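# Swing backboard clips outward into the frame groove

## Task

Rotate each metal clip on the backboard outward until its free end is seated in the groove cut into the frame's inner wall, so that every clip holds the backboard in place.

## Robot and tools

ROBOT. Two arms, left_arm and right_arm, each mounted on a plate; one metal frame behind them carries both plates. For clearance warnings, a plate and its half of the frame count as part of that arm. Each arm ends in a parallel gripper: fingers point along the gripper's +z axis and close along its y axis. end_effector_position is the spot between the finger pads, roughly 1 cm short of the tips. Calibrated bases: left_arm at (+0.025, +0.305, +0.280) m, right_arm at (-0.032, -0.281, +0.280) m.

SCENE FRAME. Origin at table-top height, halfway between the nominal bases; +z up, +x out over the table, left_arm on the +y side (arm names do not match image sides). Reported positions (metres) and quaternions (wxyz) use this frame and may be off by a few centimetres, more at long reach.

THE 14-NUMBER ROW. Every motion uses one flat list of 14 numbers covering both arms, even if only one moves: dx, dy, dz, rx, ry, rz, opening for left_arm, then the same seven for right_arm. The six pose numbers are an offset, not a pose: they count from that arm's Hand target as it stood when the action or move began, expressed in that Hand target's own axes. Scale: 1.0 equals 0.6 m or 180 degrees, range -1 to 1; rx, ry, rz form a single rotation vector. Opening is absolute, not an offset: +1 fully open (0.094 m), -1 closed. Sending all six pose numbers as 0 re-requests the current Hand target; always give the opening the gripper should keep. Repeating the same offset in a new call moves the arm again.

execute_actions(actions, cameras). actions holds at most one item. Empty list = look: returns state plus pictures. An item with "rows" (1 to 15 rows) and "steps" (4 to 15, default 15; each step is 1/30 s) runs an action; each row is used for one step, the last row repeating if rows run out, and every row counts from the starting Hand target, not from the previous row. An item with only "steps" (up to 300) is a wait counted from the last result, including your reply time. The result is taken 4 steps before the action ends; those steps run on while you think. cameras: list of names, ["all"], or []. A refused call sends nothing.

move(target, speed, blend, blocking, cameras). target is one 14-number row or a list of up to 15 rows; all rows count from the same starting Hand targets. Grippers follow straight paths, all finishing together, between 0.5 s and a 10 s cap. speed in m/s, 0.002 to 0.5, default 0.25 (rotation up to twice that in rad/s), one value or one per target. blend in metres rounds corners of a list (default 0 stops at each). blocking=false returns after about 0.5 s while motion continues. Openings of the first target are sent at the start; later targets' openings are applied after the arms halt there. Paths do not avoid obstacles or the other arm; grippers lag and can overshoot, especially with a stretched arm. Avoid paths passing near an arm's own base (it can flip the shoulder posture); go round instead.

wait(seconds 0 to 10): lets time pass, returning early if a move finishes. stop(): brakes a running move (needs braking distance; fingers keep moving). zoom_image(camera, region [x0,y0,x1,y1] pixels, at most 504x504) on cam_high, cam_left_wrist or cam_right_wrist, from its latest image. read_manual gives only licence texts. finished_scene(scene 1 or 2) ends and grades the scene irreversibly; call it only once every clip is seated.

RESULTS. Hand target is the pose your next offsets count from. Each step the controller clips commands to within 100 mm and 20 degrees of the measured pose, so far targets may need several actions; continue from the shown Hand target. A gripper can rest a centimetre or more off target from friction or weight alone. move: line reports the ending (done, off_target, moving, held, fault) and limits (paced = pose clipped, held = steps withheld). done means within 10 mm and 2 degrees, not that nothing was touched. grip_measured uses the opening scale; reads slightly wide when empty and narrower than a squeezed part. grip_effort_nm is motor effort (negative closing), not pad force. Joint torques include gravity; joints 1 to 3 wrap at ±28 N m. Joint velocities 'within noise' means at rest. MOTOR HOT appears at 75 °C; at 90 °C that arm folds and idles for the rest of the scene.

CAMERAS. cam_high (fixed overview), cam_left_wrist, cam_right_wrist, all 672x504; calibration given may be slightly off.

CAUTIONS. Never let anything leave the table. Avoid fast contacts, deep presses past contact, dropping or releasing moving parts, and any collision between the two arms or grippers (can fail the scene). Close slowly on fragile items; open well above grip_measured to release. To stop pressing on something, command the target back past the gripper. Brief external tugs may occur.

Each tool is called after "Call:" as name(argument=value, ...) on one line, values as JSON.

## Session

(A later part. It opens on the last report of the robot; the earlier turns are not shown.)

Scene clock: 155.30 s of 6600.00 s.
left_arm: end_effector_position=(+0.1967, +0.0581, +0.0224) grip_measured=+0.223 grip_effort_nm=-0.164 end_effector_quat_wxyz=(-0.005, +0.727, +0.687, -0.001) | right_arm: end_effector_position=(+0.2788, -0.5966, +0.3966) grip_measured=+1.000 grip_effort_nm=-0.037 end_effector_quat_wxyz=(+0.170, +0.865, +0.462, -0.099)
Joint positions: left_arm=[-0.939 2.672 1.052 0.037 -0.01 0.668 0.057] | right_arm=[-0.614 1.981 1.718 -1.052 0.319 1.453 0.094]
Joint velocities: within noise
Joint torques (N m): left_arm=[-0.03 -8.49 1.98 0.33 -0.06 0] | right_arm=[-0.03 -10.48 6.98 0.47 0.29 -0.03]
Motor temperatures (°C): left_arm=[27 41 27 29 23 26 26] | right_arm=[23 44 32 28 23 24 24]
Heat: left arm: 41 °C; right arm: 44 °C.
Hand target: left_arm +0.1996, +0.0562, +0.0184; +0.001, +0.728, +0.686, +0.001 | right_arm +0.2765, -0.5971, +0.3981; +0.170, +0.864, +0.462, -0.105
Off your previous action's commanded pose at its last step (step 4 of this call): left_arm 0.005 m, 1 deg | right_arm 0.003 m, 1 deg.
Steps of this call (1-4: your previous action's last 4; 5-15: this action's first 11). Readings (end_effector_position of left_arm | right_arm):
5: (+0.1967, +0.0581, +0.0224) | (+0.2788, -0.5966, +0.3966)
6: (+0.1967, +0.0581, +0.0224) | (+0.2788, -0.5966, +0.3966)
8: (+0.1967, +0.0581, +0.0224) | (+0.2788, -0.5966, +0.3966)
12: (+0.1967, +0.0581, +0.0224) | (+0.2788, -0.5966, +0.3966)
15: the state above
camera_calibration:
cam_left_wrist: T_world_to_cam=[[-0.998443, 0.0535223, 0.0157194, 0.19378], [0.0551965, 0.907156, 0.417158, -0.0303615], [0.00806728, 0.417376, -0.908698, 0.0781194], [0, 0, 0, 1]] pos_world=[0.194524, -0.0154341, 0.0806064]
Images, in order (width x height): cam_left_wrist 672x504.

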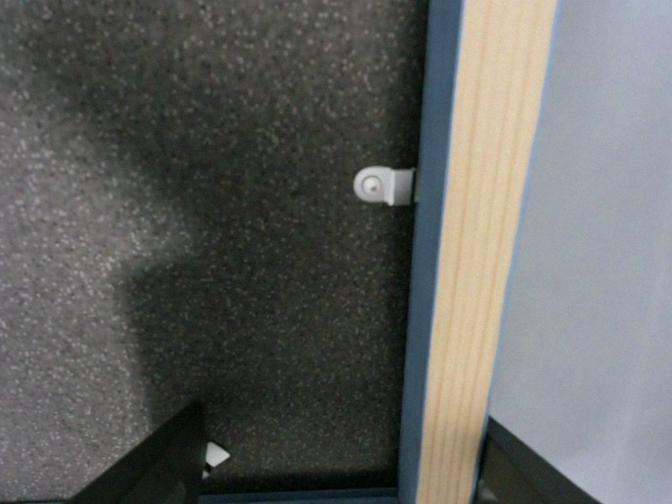

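Call:
execute_actions(actions=[{"rows":[[0,0,0,0,0,0,0.4,0,0,0,0,0,0,1]],"steps":15}], cameras=["cam_left_wrist"])

Call:
zoom_image(camera="cam_left_wrist", region=[130, 380, 300, 504])

Scene clock: 155.90 s of 6600.00 s.
left_arm: end_effector_position=(+0.1975, +0.0579, +0.0224) grip_measured=+0.397 grip_effort_nm=0.168 end_effector_quat_wxyz=(-0.004, +0.727, +0.687, +0.000) | right_arm: end_effector_position=(+0.2788, -0.5966, +0.3966) grip_measured=+1.000 grip_effort_nm=-0.042 end_effector_quat_wxyz=(+0.170, +0.865, +0.462, -0.099)
Joint positions: left_arm=[-0.938 2.672 1.052 0.039 -0.012 0.668 0.066] | right_arm=[-0.614 1.981 1.718 -1.052 0.319 1.453 0.094]
Joint velocities: within noise
Joint torques (N m): left_arm=[-0.06 -8.49 1.98 0.31 -0.04 0] | right_arm=[-0.01 -10.37 6.99 0.47 0.27 -0.01]
Motor temperatures (°C): left_arm=[27 41 27 29 23 26 26] | right_arm=[23 44 32 28 23 24 24]
Heat: left arm: 41 °C; right arm: 44 °C.
Hand target: left_arm +0.1996, +0.0562, +0.0184; +0.000, +0.728, +0.686, +0.001 | right_arm +0.2765, -0.5971, +0.3981; +0.170, +0.864, +0.462, -0.105
Off your previous action's commanded pose at its last step (step 4 of this call): left_arm 0.005 m, 1 deg | right_arm 0.003 m, 1 deg.
Steps of this call (1-4: your previous action's last 4; 5-7: nothing new was sent; 8-18: this action's first 11). Readings (end_effector_position of left_arm | right_arm):
8: (+0.1967, +0.0581, +0.0224) | (+0.2788, -0.5966, +0.3966)
9: (+0.1969, +0.0580, +0.0224) | (+0.2788, -0.5966, +0.3966)
11: (+0.1971, +0.0578, +0.0224) | (+0.2788, -0.5966, +0.3966)
15: (+0.1974, +0.0580, +0.0224) | (+0.2788, -0.5966, +0.3966)
18: the state above
camera_calibration:
cam_left_wrist: T_world_to_cam=[[-0.998524, 0.052756, 0.0128792, 0.194707], [0.0533269, 0.907742, 0.416127, -0.0298124], [0.0102622, 0.4162, -0.909215, 0.0778563], [0, 0, 0, 1]] pos_world=[0.19521, -0.0156138, 0.0806862]
Images, in order (width x height): cam_left_wrist 672x504.

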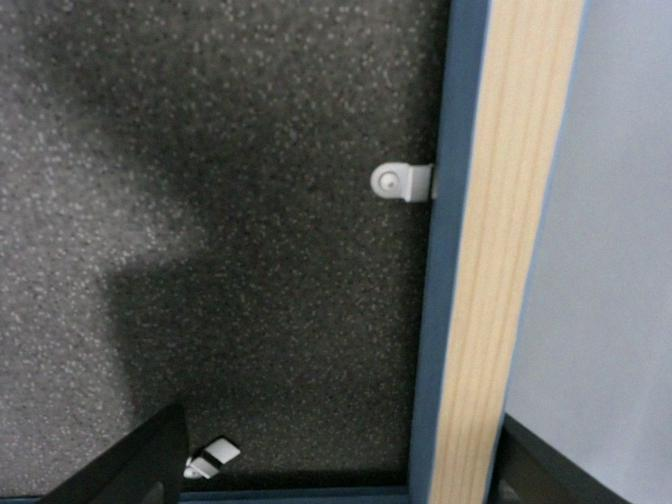

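Scaled by 2.965 from the camera's 672x504 image, which has a finer 960x720 frame.

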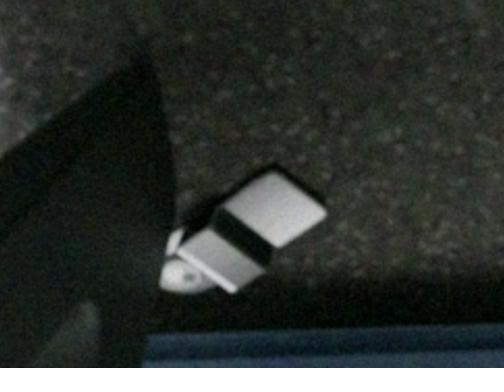

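Call:
move(target=[[0,0,-0.09,0,0,0,0.4,0,0,0,0,0,0,1],[0,0.03,-0.13,0,0,-0.25,0.4,0,0,0,0,0,0,1],[0.035,0.055,-0.10,0,0,-0.506,0.25,0,0,0,0,0,0,1]], speed=0.15, blend=0.01, cameras=["cam_left_wrist"])

Scene clock: 163.60 s of 6600.00 s.
left_arm: end_effector_position=(+0.2304, +0.0759, +0.0824) grip_measured=+0.253 grip_effort_nm=-0.120 end_effector_quat_wxyz=(-0.002, +0.027, +1.000, +0.001) | right_arm: end_effector_position=(+0.2788, -0.5966, +0.3966) grip_measured=+1.000 grip_effort_nm=-0.037 end_effector_quat_wxyz=(+0.170, +0.865, +0.462, -0.099)
Joint positions: left_arm=[-0.819 2.446 0.986 -0.117 -0.012 -0.785 0.059] | right_arm=[-0.614 1.981 1.718 -1.052 0.319 1.453 0.094]
Joint velocities: within noise
Joint torques (N m): left_arm=[0.23 -8.2 2.7 0.32 -0.04 -0.12] | right_arm=[-0.13 -10.41 6.98 0.42 0.28 -0.02]
Motor temperatures (°C): left_arm=[27 41 27 29 23 26 26] | right_arm=[23 45 32 28 23 24 24]
Heat: left arm: 41 °C; right arm: 45 °C.
Hand target: left_arm +0.2336, +0.0753, +0.0785; +0.001, +0.020, +1.000, +0.000 | right_arm +0.2765, -0.5971, +0.3981; +0.170, +0.864, +0.462, -0.105
Off your previous action's commanded pose at its last step (step 4 of this call): left_arm 0.005 m, 1 deg | right_arm 0.003 m, 1 deg.
Off the commanded pose: left_arm 0.005 m, 1 deg | right_arm 0.003 m, 1 deg.
Kept back: nothing.
move: done
camera_calibration:
cam_left_wrist: T_world_to_cam=[[-0.0510981, -0.998682, 0.00482159, 0.0881023], [-0.907783, 0.0484587, 0.416632, 0.21372], [-0.416316, 0.0169121, -0.909063, 0.253077], [0, 0, 0, 1]] pos_world=[0.303873, 0.0733496, 0.140596]
Images, in order (width x height): cam_left_wrist 672x504.

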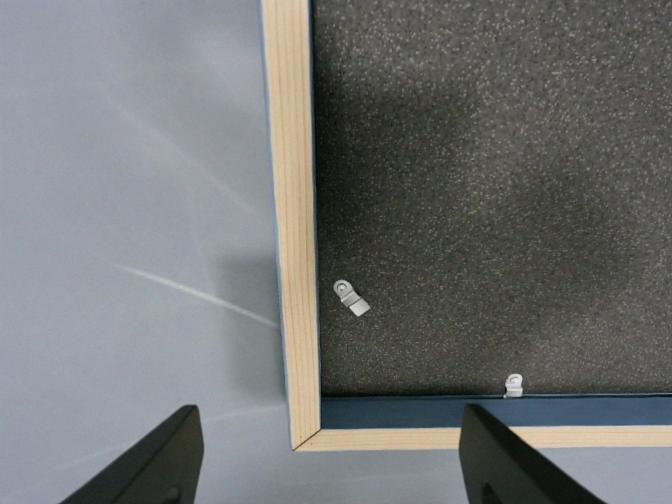

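Call:
move(target=[0.0105,0.0185,0.05,0,0,0,0.3,0,0,0,0,0,0,1], speed=0.08, cameras=["cam_left_wrist"])

Scene clock: 165.10 s of 6600.00 s.
left_arm: end_effector_position=(+0.2286, +0.0827, +0.0525) grip_measured=+0.297 grip_effort_nm=0.168 end_effector_quat_wxyz=(+0.001, +0.021, +1.000, -0.002) | right_arm: end_effector_position=(+0.2788, -0.5966, +0.3966) grip_measured=+1.000 grip_effort_nm=-0.037 end_effector_quat_wxyz=(+0.170, +0.865, +0.462, -0.099)
Joint positions: left_arm=[-0.808 2.551 0.986 -0.002 -0.012 -0.785 0.061] | right_arm=[-0.614 1.981 1.718 -1.052 0.319 1.453 0.094]
Joint velocities: within noise
Joint torques (N m): left_arm=[0.25 -8.46 1.13 0.32 -0.04 0] | right_arm=[-0.01 -10.48 7.01 0.43 0.31 0.01]
Motor temperatures (°C): left_arm=[27 41 27 29 23 26 26] | right_arm=[23 45 32 28 23 24 24]
Heat: left arm: 41 °C; right arm: 45 °C.
Hand target: left_arm +0.2278, +0.0867, +0.0485; +0.001, +0.020, +1.000, +0.000 | right_arm +0.2765, -0.5971, +0.3981; +0.170, +0.864, +0.462, -0.105
Off the commanded pose: left_arm 0.006 m, 0 deg | right_arm 0.003 m, 1 deg.
Kept back: nothing.
move: done
camera_calibration:
cam_left_wrist: T_world_to_cam=[[-0.0392045, -0.999162, 0.0117485, 0.0918292], [-0.911023, 0.0405712, 0.410354, 0.225931], [-0.410487, 0.00538454, -0.911851, 0.224825], [0, 0, 0, 1]] pos_world=[0.301716, 0.0813754, 0.111216]
Images, in order (width x height): cam_left_wrist 672x504.

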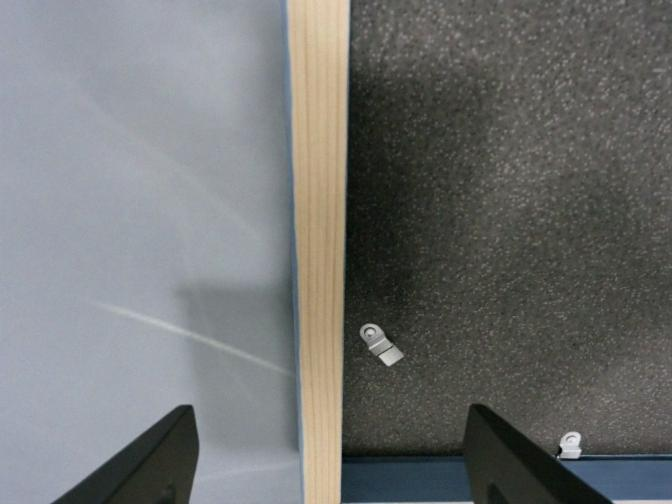

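Call:
move(target=[0.0055,0.0055,0.05,0,0,0,0.3,0,0,0,0,0,0,1], speed=0.06, cameras=["cam_left_wrist"])

Call:
zoom_image(camera="cam_left_wrist", region=[300, 350, 440, 470])

Scene clock: 166.30 s of 6600.00 s.
left_arm: end_effector_position=(+0.2200, +0.0913, +0.0223) grip_measured=+0.297 grip_effort_nm=0.168 end_effector_quat_wxyz=(-0.004, +0.021, +1.000, +0.003) | right_arm: end_effector_position=(+0.2788, -0.5966, +0.3966) grip_measured=+1.000 grip_effort_nm=-0.037 end_effector_quat_wxyz=(+0.170, +0.865, +0.462, -0.099)
Joint positions: left_arm=[-0.808 2.663 1.003 0.077 -0.012 -0.785 0.061] | right_arm=[-0.614 1.981 1.718 -1.052 0.319 1.453 0.094]
Joint velocities: within noise
Joint torques (N m): left_arm=[0.39 -8.23 1.94 0.32 -0.04 0.01] | right_arm=[-0.02 -10.43 6.97 0.45 0.31 -0.02]
Motor temperatures (°C): left_arm=[27 40 27 29 23 26 26] | right_arm=[23 45 32 28 23 24 24]
Heat: left arm: 40 °C; right arm: 45 °C.
Hand target: left_arm +0.2247, +0.0902, +0.0185; +0.001, +0.020, +1.000, +0.000 | right_arm +0.2765, -0.5971, +0.3981; +0.170, +0.864, +0.462, -0.105
Off the commanded pose: left_arm 0.006 m, 1 deg | right_arm 0.003 m, 1 deg.
Kept back: nothing.
move: done
camera_calibration:
cam_left_wrist: T_world_to_cam=[[-0.0393482, -0.999225, 0.00092783, 0.100796], [-0.906728, 0.036096, 0.420167, 0.229432], [-0.419875, 0.0156916, -0.907446, 0.194787], [0, 0, 0, 1]] pos_world=[0.293785, 0.0893794, 0.080265]
Images, in order (width x height): cam_left_wrist 672x504.

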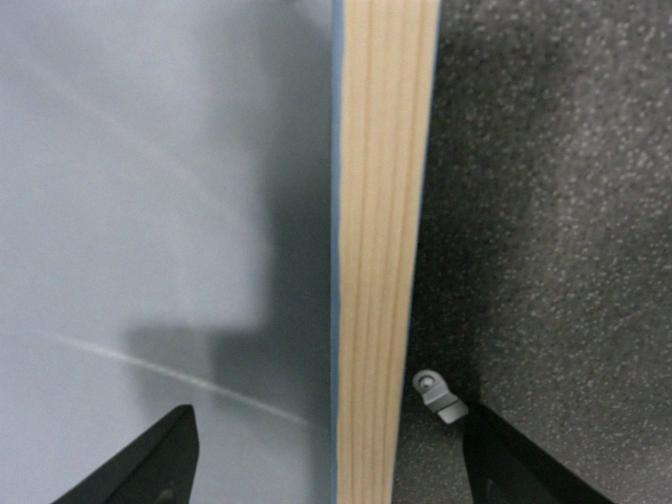

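Scaled by 3.600 from the camera's 672x504 image, which has a finer 960x720 frame.

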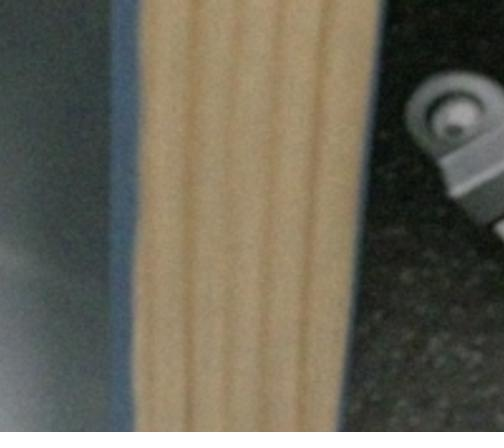

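Call:
move(target=[[-0.0088,-0.0067,-0.035,0,0,0,0.35,0,0,0,0,0,0,1],[-0.0088,-0.0067,0,0,0,0,0.35,0,0,0,0,0,0,1]], speed=0.06, cameras=["cam_left_wrist"])

Call:
zoom_image(camera="cam_left_wrist", region=[300, 350, 500, 500])

Scene clock: 167.67 s of 6600.00 s.
left_arm: end_effector_position=(+0.2270, +0.0856, +0.0221) grip_measured=+0.347 grip_effort_nm=0.164 end_effector_quat_wxyz=(-0.002, +0.019, +1.000, +0.001) | right_arm: end_effector_position=(+0.2788, -0.5966, +0.3966) grip_measured=+1.000 grip_effort_nm=-0.032 end_effector_quat_wxyz=(+0.170, +0.865, +0.462, -0.099)
Joint positions: left_arm=[-0.803 2.668 1.035 0.058 -0.012 -0.785 0.063] | right_arm=[-0.614 1.981 1.718 -1.052 0.319 1.453 0.094]
Joint velocities: within noise
Joint torques (N m): left_arm=[0.29 -8.5 1.85 0.3 -0.04 0.03] | right_arm=[-0.21 -10.41 6.95 0.44 0.26 -0.04]
Motor temperatures (°C): left_arm=[27 40 27 29 23 26 26] | right_arm=[23 45 32 28 23 24 24]
Heat: left arm: 40 °C; right arm: 45 °C.
Hand target: left_arm +0.2299, +0.0859, +0.0185; +0.001, +0.020, +1.000, +0.000 | right_arm +0.2765, -0.5971, +0.3981; +0.170, +0.864, +0.462, -0.105
Off the commanded pose: left_arm 0.005 m, 0 deg | right_arm 0.003 m, 1 deg.
Kept back: nothing.
move: done
camera_calibration:
cam_left_wrist: T_world_to_cam=[[-0.0354578, -0.999355, 0.00576043, 0.0943272], [-0.908795, 0.0346415, 0.415803, 0.236748], [-0.415734, 0.00950843, -0.909436, 0.197289], [0, 0, 0, 1]] pos_world=[0.30052, 0.0841891, 0.080438]
Images, in order (width x height): cam_left_wrist 672x504.

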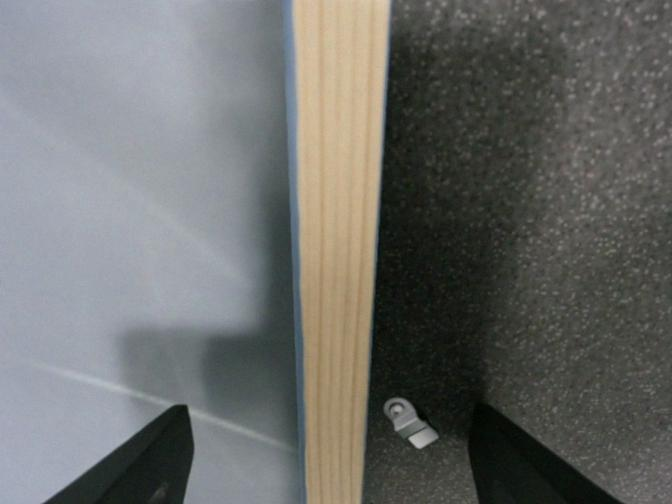

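Scaled by 2.520 from the camera's 672x504 image, which has a finer 960x720 frame.

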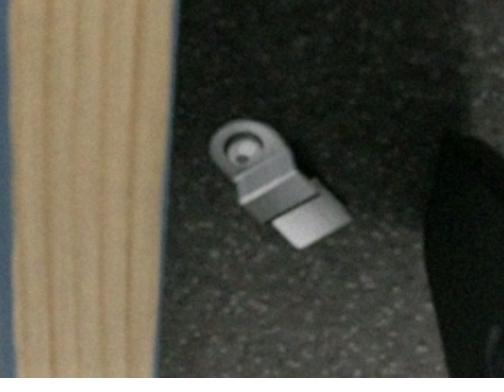

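Call:
move(target=[[0.0045,-0.001,-0.035,0,0,0,0.35,0,0,0,0,0,0,1],[0.0045,-0.001,0,0,0,0,0.35,0,0,0,0,0,0,1]], speed=0.06, cameras=["cam_left_wrist"])

Call:
zoom_image(camera="cam_left_wrist", region=[300, 350, 500, 500])

Scene clock: 168.97 s of 6600.00 s.
left_arm: end_effector_position=(+0.2252, +0.0876, +0.0221) grip_measured=+0.347 grip_effort_nm=0.168 end_effector_quat_wxyz=(-0.004, +0.019, +1.000, +0.002) | right_arm: end_effector_position=(+0.2788, -0.5966, +0.3966) grip_measured=+1.000 grip_effort_nm=-0.037 end_effector_quat_wxyz=(+0.170, +0.865, +0.462, -0.099)
Joint positions: left_arm=[-0.803 2.667 1.028 0.06 -0.012 -0.785 0.063] | right_arm=[-0.614 1.981 1.718 -1.052 0.319 1.453 0.094]
Joint velocities: within noise
Joint torques (N m): left_arm=[-0.31 -8.44 1.87 0.32 -0.04 -0.04] | right_arm=[0.02 -10.52 6.9 0.44 0.3 -0.02]
Motor temperatures (°C): left_arm=[27 40 27 29 23 26 26] | right_arm=[23 45 32 28 23 24 24]
Heat: left arm: 40 °C; right arm: 45 °C.
Hand target: left_arm +0.2271, +0.0855, +0.0185; +0.001, +0.020, +1.000, +0.000 | right_arm +0.2765, -0.5971, +0.3981; +0.170, +0.864, +0.462, -0.105
Off the commanded pose: left_arm 0.005 m, 1 deg | right_arm 0.003 m, 1 deg.
Kept back: nothing.
move: done
camera_calibration:
cam_left_wrist: T_world_to_cam=[[-0.0355032, -0.999366, 0.0027859, 0.0963165], [-0.907603, 0.0334099, 0.418498, 0.234791], [-0.418325, 0.0123295, -0.908214, 0.196824], [0, 0, 0, 1]] pos_world=[0.298853, 0.0859843, 0.0802306]
Images, in order (width x height): cam_left_wrist 672x504.

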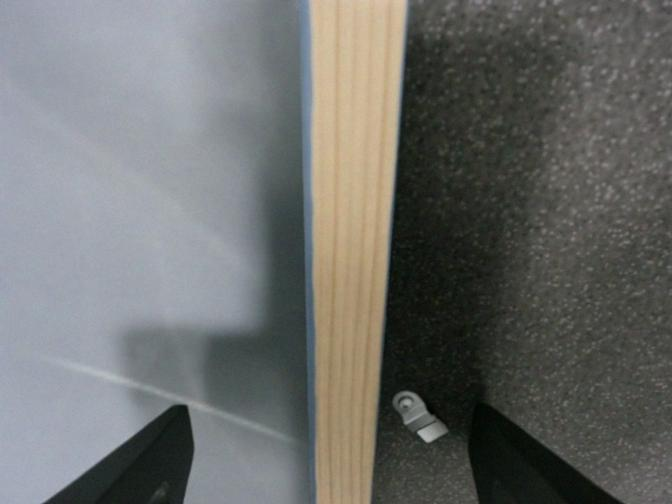

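Scaled by 2.520 from the camera's 672x504 image, which has a finer 960x720 frame.

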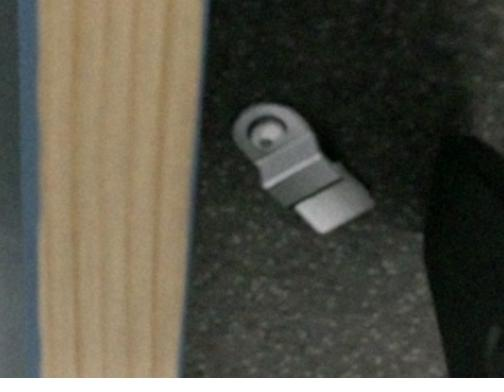

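Call:
move(target=[[0.0035,-0.001,-0.035,0,0,0,0.3,0,0,0,0,0,0,1],[0.0035,-0.001,0,0,0,0,0.3,0,0,0,0,0,0,1]], speed=0.06, cameras=["cam_left_wrist"])

Call:
zoom_image(camera="cam_left_wrist", region=[300, 350, 500, 500])

Scene clock: 170.27 s of 6600.00 s.
left_arm: end_effector_position=(+0.2239, +0.0874, +0.0222) grip_measured=+0.303 grip_effort_nm=-0.125 end_effector_quat_wxyz=(-0.003, +0.021, +1.000, +0.002) | right_arm: end_effector_position=(+0.2788, -0.5966, +0.3966) grip_measured=+1.000 grip_effort_nm=-0.037 end_effector_quat_wxyz=(+0.170, +0.865, +0.462, -0.099)
Joint positions: left_arm=[-0.807 2.666 1.024 0.064 -0.012 -0.785 0.061] | right_arm=[-0.614 1.981 1.718 -1.052 0.319 1.453 0.094]
Joint velocities: within noise
Joint torques (N m): left_arm=[-0.58 -8.43 1.84 0.29 -0.05 -0.1] | right_arm=[0.03 -10.41 6.95 0.44 0.29 -0.02]
Motor temperatures (°C): left_arm=[27 40 27 29 23 26 26] | right_arm=[23 45 32 28 23 24 24]
Heat: left arm: 40 °C; right arm: 45 °C.
Hand target: left_arm +0.2251, +0.0847, +0.0185; +0.001, +0.021, +1.000, +0.000 | right_arm +0.2765, -0.5971, +0.3981; +0.170, +0.864, +0.462, -0.105
Off the commanded pose: left_arm 0.005 m, 0 deg | right_arm 0.003 m, 1 deg.
Kept back: nothing.
move: done
camera_calibration:
cam_left_wrist: T_world_to_cam=[[-0.038925, -0.999236, 0.00335795, 0.096875], [-0.907714, 0.0367644, 0.417976, 0.233386], [-0.417781, 0.0132217, -0.908452, 0.196148], [0, 0, 0, 1]] pos_world=[0.297566, 0.0856273, 0.0803163]
Images, in order (width x height): cam_left_wrist 672x504.

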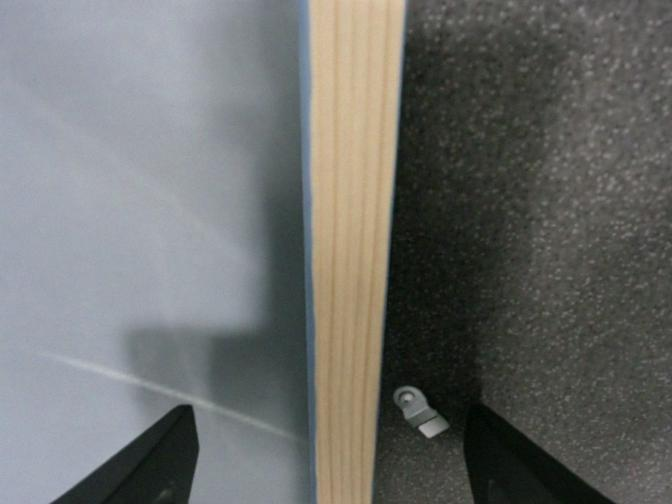

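Scaled by 2.520 from the camera's 672x504 image, which has a finer 960x720 frame.

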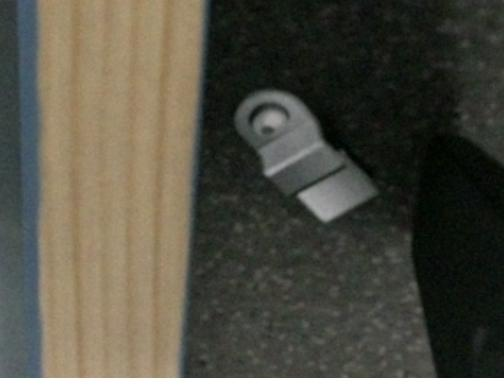

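Call:
execute_actions(actions=[{"rows":[[0,0,0,0,0,0,0.1,0,0,0,0,0,0,1],[0,0,0,0,0,0,0.05,0,0,0,0,0,0,1],[0,0,0,0,0,0,0.0,0,0,0,0,0,0,1]],"steps":15}], cameras=["cam_left_wrist"])

Call:
execute_actions(actions=[{"rows":[[0,0,0,0,0,0,-0.2,0,0,0,0,0,0,1]],"steps":15}], cameras=["cam_left_wrist"])

Call:
execute_actions(actions=[{"rows":[[0,0,0,0,0,0,-0.35,0,0,0,0,0,0,1]],"steps":15}], cameras=["cam_left_wrist"])

Call:
zoom_image(camera="cam_left_wrist", region=[300, 350, 440, 470])

Scene clock: 171.37 s of 6600.00 s.
left_arm: end_effector_position=(+0.2241, +0.0873, +0.0222) grip_measured=+0.003 grip_effort_nm=-0.125 end_effector_quat_wxyz=(-0.003, +0.021, +1.000, +0.002) | right_arm: end_effector_position=(+0.2788, -0.5966, +0.3966) grip_measured=+1.000 grip_effort_nm=-0.032 end_effector_quat_wxyz=(+0.170, +0.865, +0.462, -0.099)
Joint positions: left_arm=[-0.807 2.666 1.024 0.064 -0.012 -0.785 0.047] | right_arm=[-0.614 1.981 1.718 -1.052 0.319 1.453 0.094]
Joint velocities: within noise
Joint torques (N m): left_arm=[-0.58 -8.42 1.83 0.31 -0.04 -0.11] | right_arm=[0.06 -10.52 7.06 0.43 0.27 0]
Motor temperatures (°C): left_arm=[27 40 27 29 23 26 26] | right_arm=[23 45 32 28 23 24 24]
Heat: left arm: 40 °C; right arm: 45 °C.
Hand target: left_arm +0.2251, +0.0847, +0.0185; +0.001, +0.021, +1.000, +0.000 | right_arm +0.2765, -0.5971, +0.3981; +0.170, +0.864, +0.462, -0.105
Steps of this call (1-22: nothing new was sent; 23-33: this action's first 11). Readings (end_effector_position of left_arm | right_arm):
23: (+0.2240, +0.0873, +0.0222) | (+0.2788, -0.5966, +0.3966)
24: (+0.2240, +0.0873, +0.0222) | (+0.2788, -0.5966, +0.3966)
26: (+0.2240, +0.0873, +0.0222) | (+0.2788, -0.5966, +0.3966)
30: (+0.2240, +0.0873, +0.0222) | (+0.2788, -0.5966, +0.3966)
33: the state above
camera_calibration:
cam_left_wrist: T_world_to_cam=[[-0.0389164, -0.999235, 0.00389878, 0.0967264], [-0.90793, 0.0369894, 0.417487, 0.233548], [-0.417311, 0.0127073, -0.908675, 0.196147], [0, 0, 0, 1]] pos_world=[0.297664, 0.0855212, 0.0803538]
Images, in order (width x height): cam_left_wrist 672x504.

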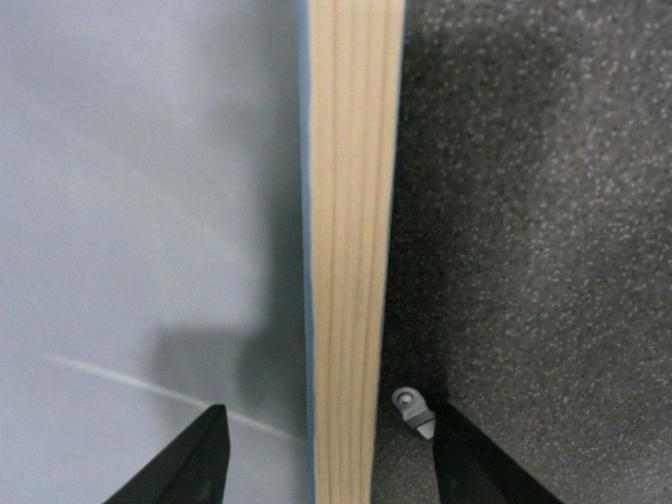

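Scene clock: 171.87 s of 6600.00 s.
left_arm: end_effector_position=(+0.2252, +0.0855, +0.0223) grip_measured=-0.197 grip_effort_nm=-0.125 end_effector_quat_wxyz=(-0.002, +0.021, +1.000, -0.001) | right_arm: end_effector_position=(+0.2788, -0.5966, +0.3966) grip_measured=+1.000 grip_effort_nm=-0.037 end_effector_quat_wxyz=(+0.170, +0.865, +0.462, -0.099)
Joint positions: left_arm=[-0.807 2.666 1.026 0.068 -0.01 -0.785 0.038] | right_arm=[-0.614 1.981 1.718 -1.052 0.319 1.453 0.094]
Joint velocities: within noise
Joint torques (N m): left_arm=[-0.58 -8.43 1.66 0.29 -0.07 -0.1] | right_arm=[0.06 -10.59 6.9 0.47 0.27 -0.01]
Motor temperatures (°C): left_arm=[27 40 27 29 23 26 26] | right_arm=[23 45 32 28 23 24 24]
Heat: left arm: 40 °C; right arm: 45 °C.
Hand target: left_arm +0.2250, +0.0848, +0.0185; +0.001, +0.020, +1.000, +0.000 | right_arm +0.2765, -0.5971, +0.3981; +0.170, +0.864, +0.462, -0.105
Off your previous action's commanded pose at its last step (step 4 of this call): left_arm 0.005 m, 0 deg | right_arm 0.003 m, 1 deg.
Steps of this call (1-4: your previous action's last 4; 5-15: this action's first 11). Readings (end_effector_position of left_arm | right_arm):
5: (+0.2242, +0.0870, +0.0222) | (+0.2788, -0.5966, +0.3966)
6: (+0.2246, +0.0861, +0.0222) | (+0.2788, -0.5966, +0.3966)
8: (+0.2252, +0.0855, +0.0223) | (+0.2788, -0.5966, +0.3966)
12: (+0.2252, +0.0855, +0.0223) | (+0.2788, -0.5966, +0.3966)
15: the state above
camera_calibration:
cam_left_wrist: T_world_to_cam=[[-0.0384603, -0.999212, 0.00983828, 0.0947232], [-0.908967, 0.0390732, 0.415032, 0.234698], [-0.41509, 0.00701961, -0.909753, 0.196729], [0, 0, 0, 1]] pos_world=[0.298636, 0.0840971, 0.0806358]
Images, in order (width x height): cam_left_wrist 672x504.

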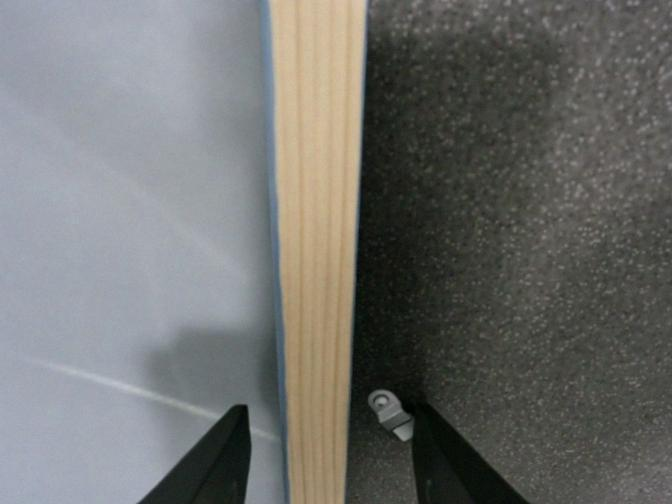

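Scene clock: 172.37 s of 6600.00 s.
left_arm: end_effector_position=(+0.2258, +0.0844, +0.0223) grip_measured=-0.347 grip_effort_nm=-0.125 end_effector_quat_wxyz=(-0.001, +0.021, +1.000, -0.003) | right_arm: end_effector_position=(+0.2788, -0.5966, +0.3966) grip_measured=+1.000 grip_effort_nm=-0.027 end_effector_quat_wxyz=(+0.170, +0.865, +0.462, -0.099)
Joint positions: left_arm=[-0.807 2.666 1.027 0.071 -0.008 -0.785 0.031] | right_arm=[-0.614 1.981 1.718 -1.052 0.319 1.453 0.094]
Joint velocities: within noise
Joint torques (N m): left_arm=[-0.53 -8.43 1.59 0.26 -0.09 -0.1] | right_arm=[-0.02 -10.52 7.09 0.44 0.29 -0.03]
Motor temperatures (°C): left_arm=[27 40 27 29 23 26 26] | right_arm=[23 45 32 28 23 24 24]
Heat: left arm: 40 °C; right arm: 45 °C.
Hand target: left_arm +0.2251, +0.0848, +0.0185; +0.001, +0.020, +1.000, +0.000 | right_arm +0.2765, -0.5971, +0.3981; +0.170, +0.864, +0.462, -0.105
Off your previous action's commanded pose at its last step (step 4 of this call): left_arm 0.004 m, 0 deg | right_arm 0.003 m, 1 deg.
Steps of this call (1-4: your previous action's last 4; 5-15: this action's first 11). Readings (end_effector_position of left_arm | right_arm):
5: (+0.2252, +0.0852, +0.0223) | (+0.2788, -0.5966, +0.3966)
6: (+0.2256, +0.0847, +0.0223) | (+0.2788, -0.5966, +0.3966)
8: (+0.2258, +0.0844, +0.0223) | (+0.2788, -0.5966, +0.3966)
12: (+0.2258, +0.0844, +0.0223) | (+0.2788, -0.5966, +0.3966)
15: the state above
camera_calibration:
cam_left_wrist: T_world_to_cam=[[-0.0384273, -0.999169, 0.0136191, 0.0935616], [-0.909574, 0.0406185, 0.413552, 0.235336], [-0.413761, 0.0035041, -0.910379, 0.197058], [0, 0, 0, 1]] pos_world=[0.299186, 0.0832343, 0.0807992]
Images, in order (width x height): cam_left_wrist 672x504.

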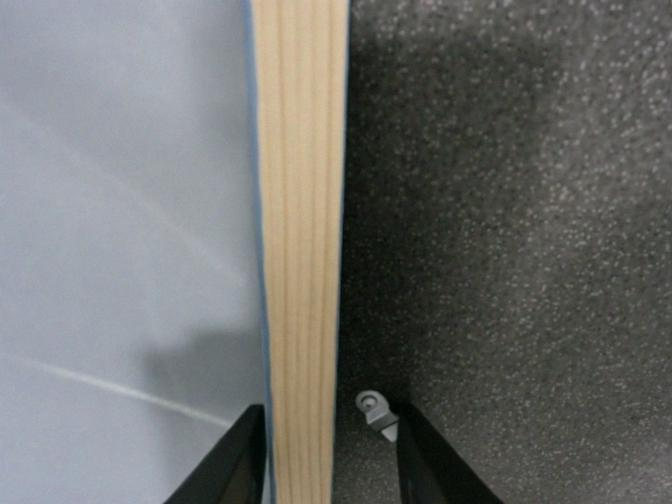

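Scaled by 3.600 from the camera's 672x504 image, which has a finer 960x720 frame.

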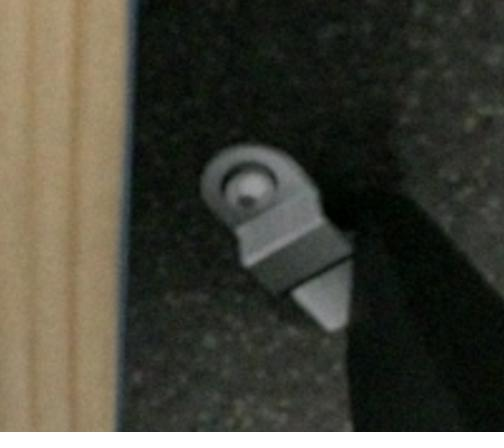

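Call:
execute_actions(actions=[{"rows":[[0,0,0,0,0,0,-0.44,0,0,0,0,0,0,1]],"steps":15}], cameras=["cam_left_wrist"])

Call:
zoom_image(camera="cam_left_wrist", region=[300, 350, 440, 470])

Call:
execute_actions(actions=[{"rows":[[0,0,0,0,0,0,-0.51,0,0,0,0,0,0,1]],"steps":15}], cameras=["cam_left_wrist"])

Call:
zoom_image(camera="cam_left_wrist", region=[300, 350, 440, 470])

Scene clock: 172.97 s of 6600.00 s.
left_arm: end_effector_position=(+0.2259, +0.0840, +0.0223) grip_measured=-0.435 grip_effort_nm=-0.217 end_effector_quat_wxyz=(-0.001, +0.021, +1.000, -0.004) | right_arm: end_effector_position=(+0.2788, -0.5966, +0.3966) grip_measured=+1.000 grip_effort_nm=-0.037 end_effector_quat_wxyz=(+0.170, +0.865, +0.462, -0.099)
Joint positions: left_arm=[-0.807 2.666 1.027 0.072 -0.007 -0.785 0.027] | right_arm=[-0.614 1.981 1.718 -1.052 0.319 1.453 0.094]
Joint velocities: within noise
Joint torques (N m): left_arm=[-0.57 -8.43 1.58 0.26 -0.09 -0.1] | right_arm=[-0.09 -10.5 6.91 0.42 0.26 -0.03]
Motor temperatures (°C): left_arm=[27 40 27 29 23 26 26] | right_arm=[23 45 32 28 23 24 24]
Heat: left arm: 40 °C; right arm: 45 °C.
Hand target: left_arm +0.2250, +0.0848, +0.0185; +0.001, +0.020, +1.000, +0.000 | right_arm +0.2765, -0.5971, +0.3981; +0.170, +0.864, +0.462, -0.105
Off your previous action's commanded pose at its last step (step 4 of this call): left_arm 0.004 m, 0 deg | right_arm 0.003 m, 1 deg.
Steps of this call (1-4: your previous action's last 4; 5-7: nothing new was sent; 8-18: this action's first 11). Readings (end_effector_position of left_arm | right_arm):
8: (+0.2259, +0.0840, +0.0223) | (+0.2788, -0.5966, +0.3966)
9: (+0.2259, +0.0840, +0.0223) | (+0.2788, -0.5966, +0.3966)
11: (+0.2259, +0.0840, +0.0223) | (+0.2788, -0.5966, +0.3966)
15: (+0.2259, +0.0840, +0.0223) | (+0.2788, -0.5966, +0.3966)
18: the state above
camera_calibration:
cam_left_wrist: T_world_to_cam=[[-0.0384139, -0.999142, 0.0155079, 0.0931012], [-0.909654, 0.0413883, 0.4133, 0.235408], [-0.413587, 0.00176967, -0.910463, 0.197214], [0, 0, 0, 1]] pos_world=[0.299281, 0.0829292, 0.0808178]
Images, in order (width x height): cam_left_wrist 672x504.

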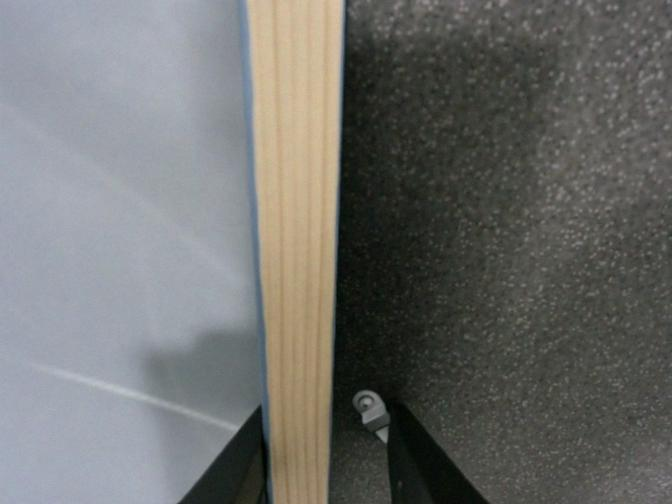

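Scaled by 3.600 from the camera's 672x504 image, which has a finer 960x720 frame.

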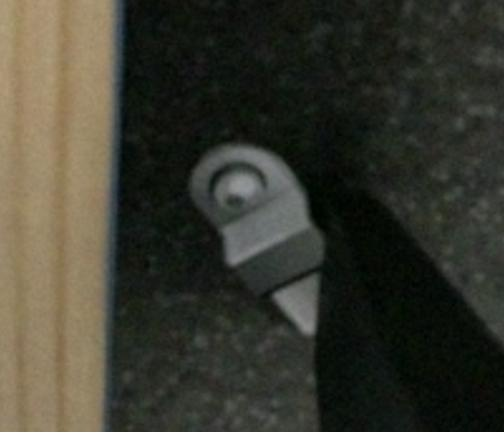

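Scene clock: 173.47 s of 6600.00 s.
left_arm: end_effector_position=(+0.2258, +0.0848, +0.0223) grip_measured=-0.506 grip_effort_nm=-0.188 end_effector_quat_wxyz=(-0.001, +0.021, +1.000, -0.002) | right_arm: end_effector_position=(+0.2788, -0.5966, +0.3966) grip_measured=+1.000 grip_effort_nm=-0.037 end_effector_quat_wxyz=(+0.170, +0.865, +0.462, -0.099)
Joint positions: left_arm=[-0.807 2.666 1.027 0.07 -0.01 -0.785 0.023] | right_arm=[-0.614 1.981 1.718 -1.052 0.319 1.453 0.094]
Joint velocities: within noise
Joint torques (N m): left_arm=[-0.57 -8.43 1.58 0.27 -0.07 -0.1] | right_arm=[-0.02 -10.55 6.93 0.45 0.34 0]
Motor temperatures (°C): left_arm=[27 40 27 29 23 26 26] | right_arm=[23 45 32 28 23 24 24]
Heat: left arm: 40 °C; right arm: 45 °C.
Hand target: left_arm +0.2250, +0.0848, +0.0185; +0.001, +0.020, +1.000, +0.000 | right_arm +0.2765, -0.5971, +0.3981; +0.170, +0.864, +0.462, -0.105
Off your previous action's commanded pose at its last step (step 4 of this call): left_arm 0.004 m, 1 deg | right_arm 0.003 m, 1 deg.
Steps of this call (1-4: your previous action's last 4; 5-15: this action's first 11). Readings (end_effector_position of left_arm | right_arm):
5: (+0.2259, +0.0842, +0.0223) | (+0.2788, -0.5966, +0.3966)
6: (+0.2258, +0.0845, +0.0223) | (+0.2788, -0.5966, +0.3966)
8: (+0.2258, +0.0848, +0.0223) | (+0.2788, -0.5966, +0.3966)
12: (+0.2258, +0.0848, +0.0223) | (+0.2788, -0.5966, +0.3966)
15: the state above
camera_calibration:
cam_left_wrist: T_world_to_cam=[[-0.0384432, -0.999192, 0.0117319, 0.0940028], [-0.909718, 0.0398536, 0.413311, 0.23543], [-0.413444, 0.00521625, -0.910514, 0.196844], [0, 0, 0, 1]] pos_world=[0.299173, 0.0835173, 0.0808206]
Images, in order (width x height): cam_left_wrist 672x504.

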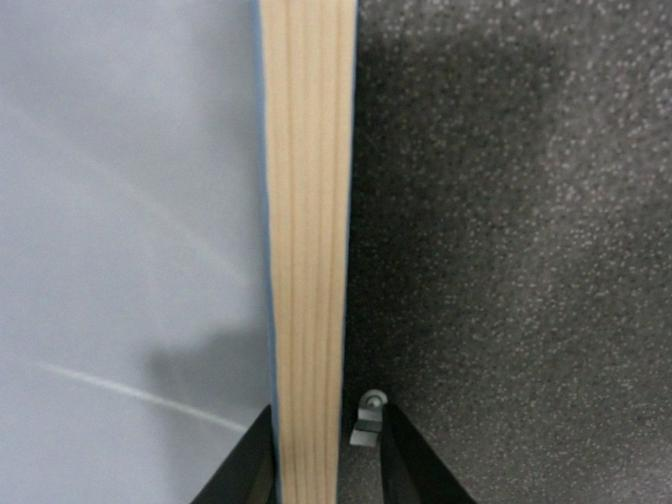

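Scaled by 3.600 from the camera's 672x504 image, which has a finer 960x720 frame.

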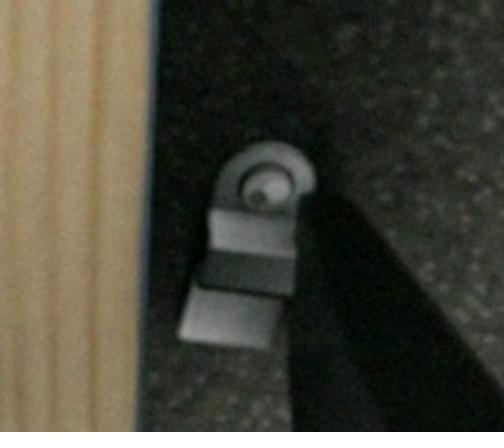

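Squeezing works; continuing in small steps.

Call:
execute_actions(actions=[{"rows":[[0,0,0,0,0,0,-0.57,0,0,0,0,0,0,1]],"steps":15}], cameras=["cam_left_wrist"])

Call:
zoom_image(camera="cam_left_wrist", region=[300, 350, 440, 470])

Call:
execute_actions(actions=[{"rows":[[0,0,0,0,0,0,-0.605,0,0,0,0,0,0,1]],"steps":15}], cameras=["cam_left_wrist"])

Call:
zoom_image(camera="cam_left_wrist", region=[300, 350, 440, 470])

Scene clock: 174.07 s of 6600.00 s.
left_arm: end_effector_position=(+0.2257, +0.0850, +0.0223) grip_measured=-0.565 grip_effort_nm=-0.237 end_effector_quat_wxyz=(-0.001, +0.021, +1.000, -0.002) | right_arm: end_effector_position=(+0.2788, -0.5966, +0.3966) grip_measured=+1.000 grip_effort_nm=-0.037 end_effector_quat_wxyz=(+0.170, +0.865, +0.462, -0.099)
Joint positions: left_arm=[-0.807 2.666 1.027 0.069 -0.01 -0.785 0.02] | right_arm=[-0.614 1.981 1.718 -1.052 0.319 1.453 0.094]
Joint velocities: within noise
Joint torques (N m): left_arm=[-0.58 -8.44 1.59 0.29 -0.06 -0.1] | right_arm=[0.01 -10.54 7.02 0.43 0.28 -0.02]
Motor temperatures (°C): left_arm=[27 40 27 29 23 26 26] | right_arm=[23 45 32 28 23 24 24]
Heat: left arm: 40 °C; right arm: 45 °C.
Hand target: left_arm +0.2250, +0.0848, +0.0185; +0.001, +0.020, +1.000, +0.000 | right_arm +0.2765, -0.5971, +0.3981; +0.170, +0.864, +0.462, -0.105
Off your previous action's commanded pose at its last step (step 4 of this call): left_arm 0.004 m, 0 deg | right_arm 0.003 m, 1 deg.
Steps of this call (1-4: your previous action's last 4; 5-7: nothing new was sent; 8-18: this action's first 11). Readings (end_effector_position of left_arm | right_arm):
8: (+0.2258, +0.0849, +0.0223) | (+0.2788, -0.5966, +0.3966)
9: (+0.2257, +0.0850, +0.0223) | (+0.2788, -0.5966, +0.3966)
11: (+0.2257, +0.0850, +0.0223) | (+0.2788, -0.5966, +0.3966)
15: (+0.2257, +0.0850, +0.0223) | (+0.2788, -0.5966, +0.3966)
18: the state above
camera_calibration:
cam_left_wrist: T_world_to_cam=[[-0.0384527, -0.999204, 0.0106515, 0.0942798], [-0.909513, 0.0394122, 0.413804, 0.235271], [-0.413894, 0.00622426, -0.910304, 0.196794], [0, 0, 0, 1]] pos_world=[0.299059, 0.0837073, 0.0807824]
Images, in order (width x height): cam_left_wrist 672x504.

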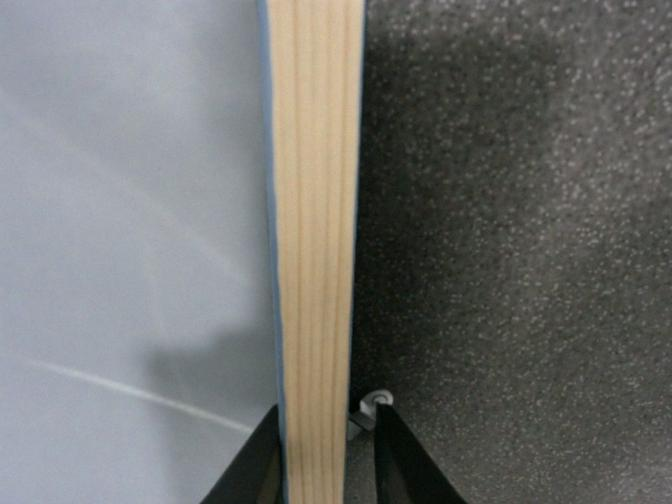

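Scaled by 3.600 from the camera's 672x504 image, which has a finer 960x720 frame.

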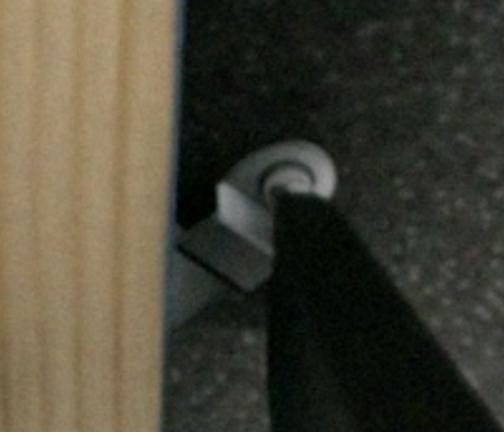

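Scene clock: 174.57 s of 6600.00 s.
left_arm: end_effector_position=(+0.2255, +0.0853, +0.0223) grip_measured=-0.599 grip_effort_nm=-0.281 end_effector_quat_wxyz=(-0.001, +0.021, +1.000, -0.001) | right_arm: end_effector_position=(+0.2788, -0.5966, +0.3966) grip_measured=+1.000 grip_effort_nm=-0.037 end_effector_quat_wxyz=(+0.170, +0.865, +0.462, -0.099)
Joint positions: left_arm=[-0.807 2.666 1.027 0.068 -0.01 -0.785 0.019] | right_arm=[-0.614 1.981 1.718 -1.052 0.319 1.453 0.094]
Joint velocities: within noise
Joint torques (N m): left_arm=[-0.58 -8.43 1.57 0.29 -0.06 -0.1] | right_arm=[-0.02 -10.51 6.94 0.45 0.3 -0.01]
Motor temperatures (°C): left_arm=[27 40 27 29 23 26 26] | right_arm=[23 45 32 28 23 24 24]
Heat: left arm: 40 °C; right arm: 45 °C.
Hand target: left_arm +0.2250, +0.0848, +0.0185; +0.001, +0.020, +1.000, +0.000 | right_arm +0.2765, -0.5971, +0.3981; +0.170, +0.864, +0.462, -0.105
Off your previous action's commanded pose at its last step (step 4 of this call): left_arm 0.004 m, 0 deg | right_arm 0.003 m, 1 deg.
Steps of this call (1-4: your previous action's last 4; 5-15: this action's first 11). Readings (end_effector_position of left_arm | right_arm):
5: (+0.2256, +0.0851, +0.0223) | (+0.2788, -0.5966, +0.3966)
6: (+0.2255, +0.0852, +0.0223) | (+0.2788, -0.5966, +0.3966)
8: (+0.2255, +0.0853, +0.0223) | (+0.2788, -0.5966, +0.3966)
12: (+0.2255, +0.0853, +0.0223) | (+0.2788, -0.5966, +0.3966)
15: the state above
camera_calibration:
cam_left_wrist: T_world_to_cam=[[-0.0384632, -0.999214, 0.00957098, 0.0945569], [-0.909307, 0.0389708, 0.414296, 0.235111], [-0.414344, 0.00723223, -0.910092, 0.196744], [0, 0, 0, 1]] pos_world=[0.298945, 0.0838972, 0.0807445]
Images, in order (width x height): cam_left_wrist 672x504.

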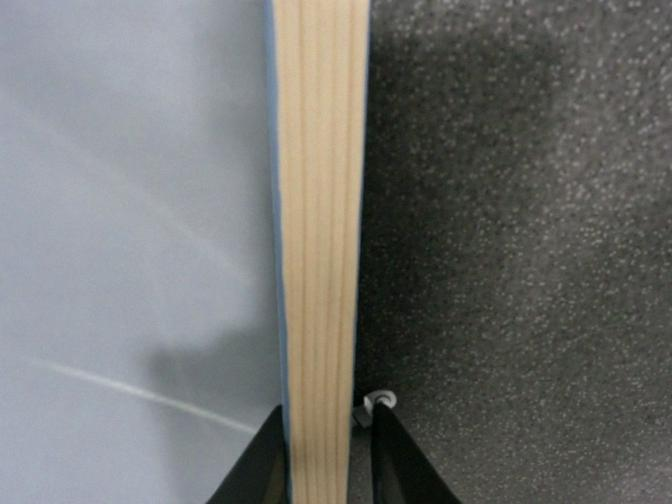

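Scaled by 3.600 from the camera's 672x504 image, which has a finer 960x720 frame.

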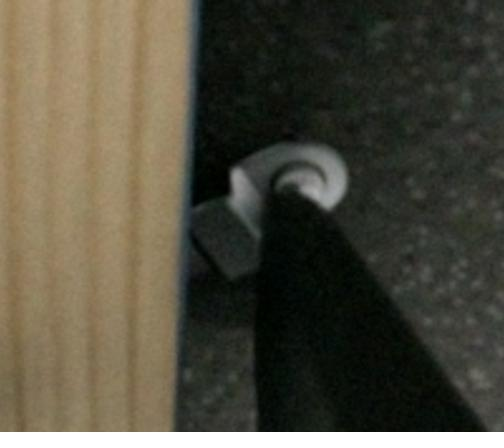

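Call:
execute_actions(actions=[{"rows":[[0,0,0,0,0,0,-0.625,0,0,0,0,0,0,1]],"steps":15}], cameras=["cam_left_wrist"])

Call:
zoom_image(camera="cam_left_wrist", region=[300, 350, 440, 470])

Call:
execute_actions(actions=[{"rows":[[0,0,0,0,0,0,-0.64,0,0,0,0,0,0,1]],"steps":15}], cameras=["cam_left_wrist"])

Call:
zoom_image(camera="cam_left_wrist", region=[300, 350, 440, 470])

Scene clock: 175.17 s of 6600.00 s.
left_arm: end_effector_position=(+0.2256, +0.0853, +0.0223) grip_measured=-0.619 grip_effort_nm=-0.310 end_effector_quat_wxyz=(-0.001, +0.021, +1.000, -0.001) | right_arm: end_effector_position=(+0.2788, -0.5966, +0.3966) grip_measured=+1.000 grip_effort_nm=-0.037 end_effector_quat_wxyz=(+0.170, +0.865, +0.462, -0.099)
Joint positions: left_arm=[-0.807 2.666 1.027 0.068 -0.011 -0.785 0.018] | right_arm=[-0.614 1.981 1.718 -1.052 0.319 1.453 0.094]
Joint velocities: within noise
Joint torques (N m): left_arm=[-0.58 -8.42 1.57 0.3 -0.05 -0.1] | right_arm=[-0.14 -10.55 7.06 0.42 0.3 0]
Motor temperatures (°C): left_arm=[27 40 27 29 23 26 26] | right_arm=[23 45 32 28 23 24 24]
Heat: left arm: 40 °C; right arm: 45 °C.
Hand target: left_arm +0.2250, +0.0848, +0.0185; +0.001, +0.020, +1.000, +0.000 | right_arm +0.2765, -0.5971, +0.3981; +0.170, +0.864, +0.462, -0.105
Off your previous action's commanded pose at its last step (step 4 of this call): left_arm 0.004 m, 0 deg | right_arm 0.003 m, 1 deg.
Steps of this call (1-4: your previous action's last 4; 5-7: nothing new was sent; 8-18: this action's first 11). Readings (end_effector_position of left_arm | right_arm):
8: (+0.2255, +0.0853, +0.0223) | (+0.2788, -0.5966, +0.3966)
9: (+0.2256, +0.0853, +0.0223) | (+0.2788, -0.5966, +0.3966)
11: (+0.2256, +0.0853, +0.0223) | (+0.2788, -0.5966, +0.3966)
15: (+0.2256, +0.0853, +0.0223) | (+0.2788, -0.5966, +0.3966)
18: the state above
camera_calibration:
cam_left_wrist: T_world_to_cam=[[-0.0384659, -0.999217, 0.00930206, 0.0946116], [-0.909424, 0.0388638, 0.414051, 0.235196], [-0.414088, 0.00746735, -0.910206, 0.196689], [0, 0, 0, 1]] pos_world=[0.298979, 0.0839282, 0.0807645]
Images, in order (width x height): cam_left_wrist 672x504.

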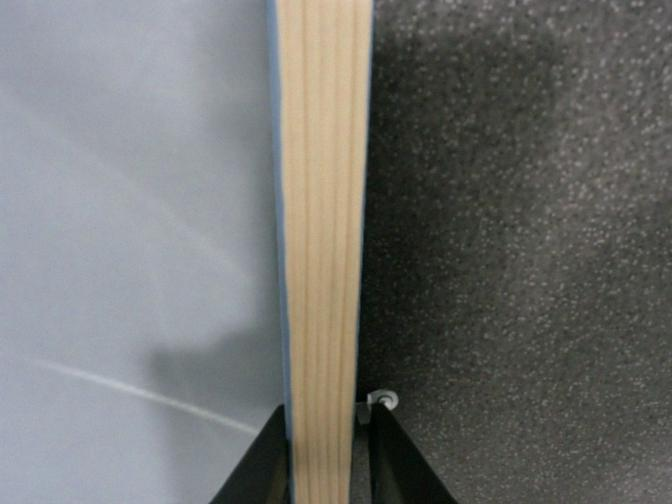

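Scaled by 3.600 from the camera's 672x504 image, which has a finer 960x720 frame.

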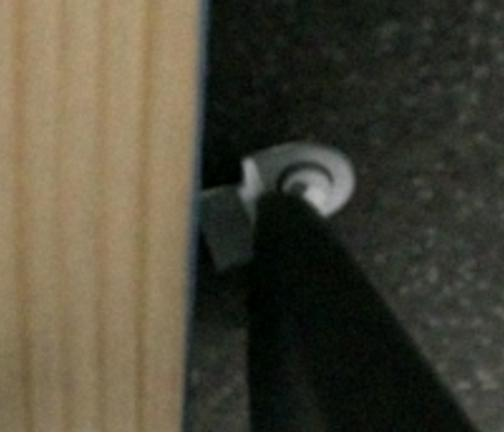

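Scene clock: 175.67 s of 6600.00 s.
left_arm: end_effector_position=(+0.2256, +0.0854, +0.0223) grip_measured=-0.633 grip_effort_nm=-0.320 end_effector_quat_wxyz=(-0.001, +0.021, +1.000, -0.001) | right_arm: end_effector_position=(+0.2788, -0.5966, +0.3966) grip_measured=+1.000 grip_effort_nm=-0.037 end_effector_quat_wxyz=(+0.170, +0.865, +0.462, -0.099)
Joint positions: left_arm=[-0.807 2.666 1.027 0.067 -0.011 -0.785 0.017] | right_arm=[-0.614 1.981 1.718 -1.052 0.319 1.453 0.094]
Joint velocities: within noise
Joint torques (N m): left_arm=[-0.59 -8.43 1.61 0.3 -0.05 -0.1] | right_arm=[-0.06 -10.4 6.84 0.46 0.28 -0.04]
Motor temperatures (°C): left_arm=[27 40 27 29 23 26 26] | right_arm=[23 45 32 28 23 24 24]
Heat: left arm: 40 °C; right arm: 45 °C.
Hand target: left_arm +0.2250, +0.0848, +0.0185; +0.001, +0.020, +1.000, +0.000 | right_arm +0.2765, -0.5971, +0.3981; +0.170, +0.864, +0.462, -0.105
Off your previous action's commanded pose at its last step (step 4 of this call): left_arm 0.004 m, 0 deg | right_arm 0.003 m, 1 deg.
Steps of this call (1-4: your previous action's last 4; 5-15: this action's first 11). Readings (end_effector_position of left_arm | right_arm):
5: (+0.2256, +0.0854, +0.0223) | (+0.2788, -0.5966, +0.3966)
6: (+0.2256, +0.0854, +0.0223) | (+0.2788, -0.5966, +0.3966)
8: (+0.2256, +0.0854, +0.0223) | (+0.2788, -0.5966, +0.3966)
12: (+0.2256, +0.0854, +0.0223) | (+0.2788, -0.5966, +0.3966)
15: the state above
camera_calibration:
cam_left_wrist: T_world_to_cam=[[-0.0384715, -0.999221, 0.00876262, 0.0947405], [-0.909433, 0.0386455, 0.414052, 0.235199], [-0.414068, 0.00796016, -0.910211, 0.196636], [0, 0, 0, 1]] pos_world=[0.298963, 0.0840121, 0.0807653]
Images, in order (width x height): cam_left_wrist 672x504.

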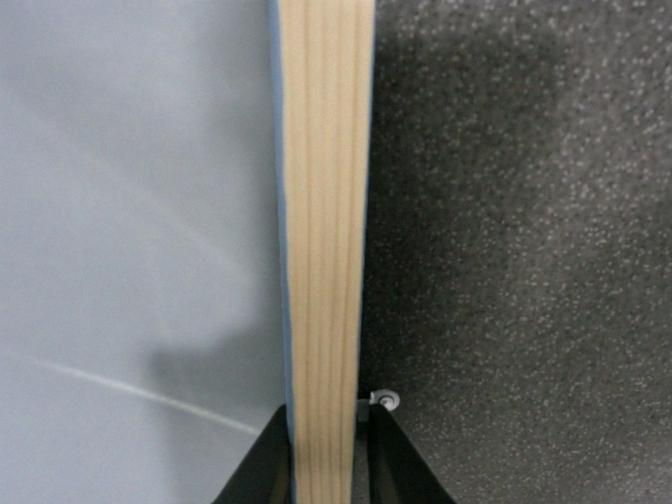

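Scaled by 3.600 from the camera's 672x504 image, which has a finer 960x720 frame.

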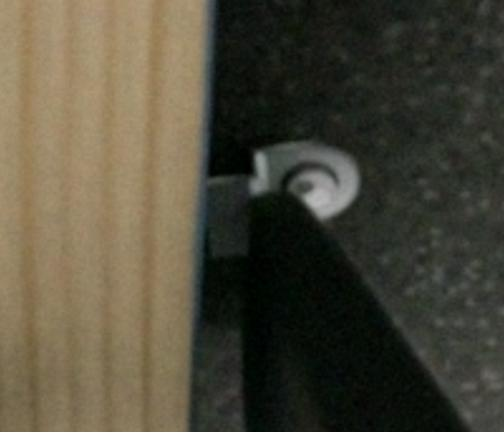

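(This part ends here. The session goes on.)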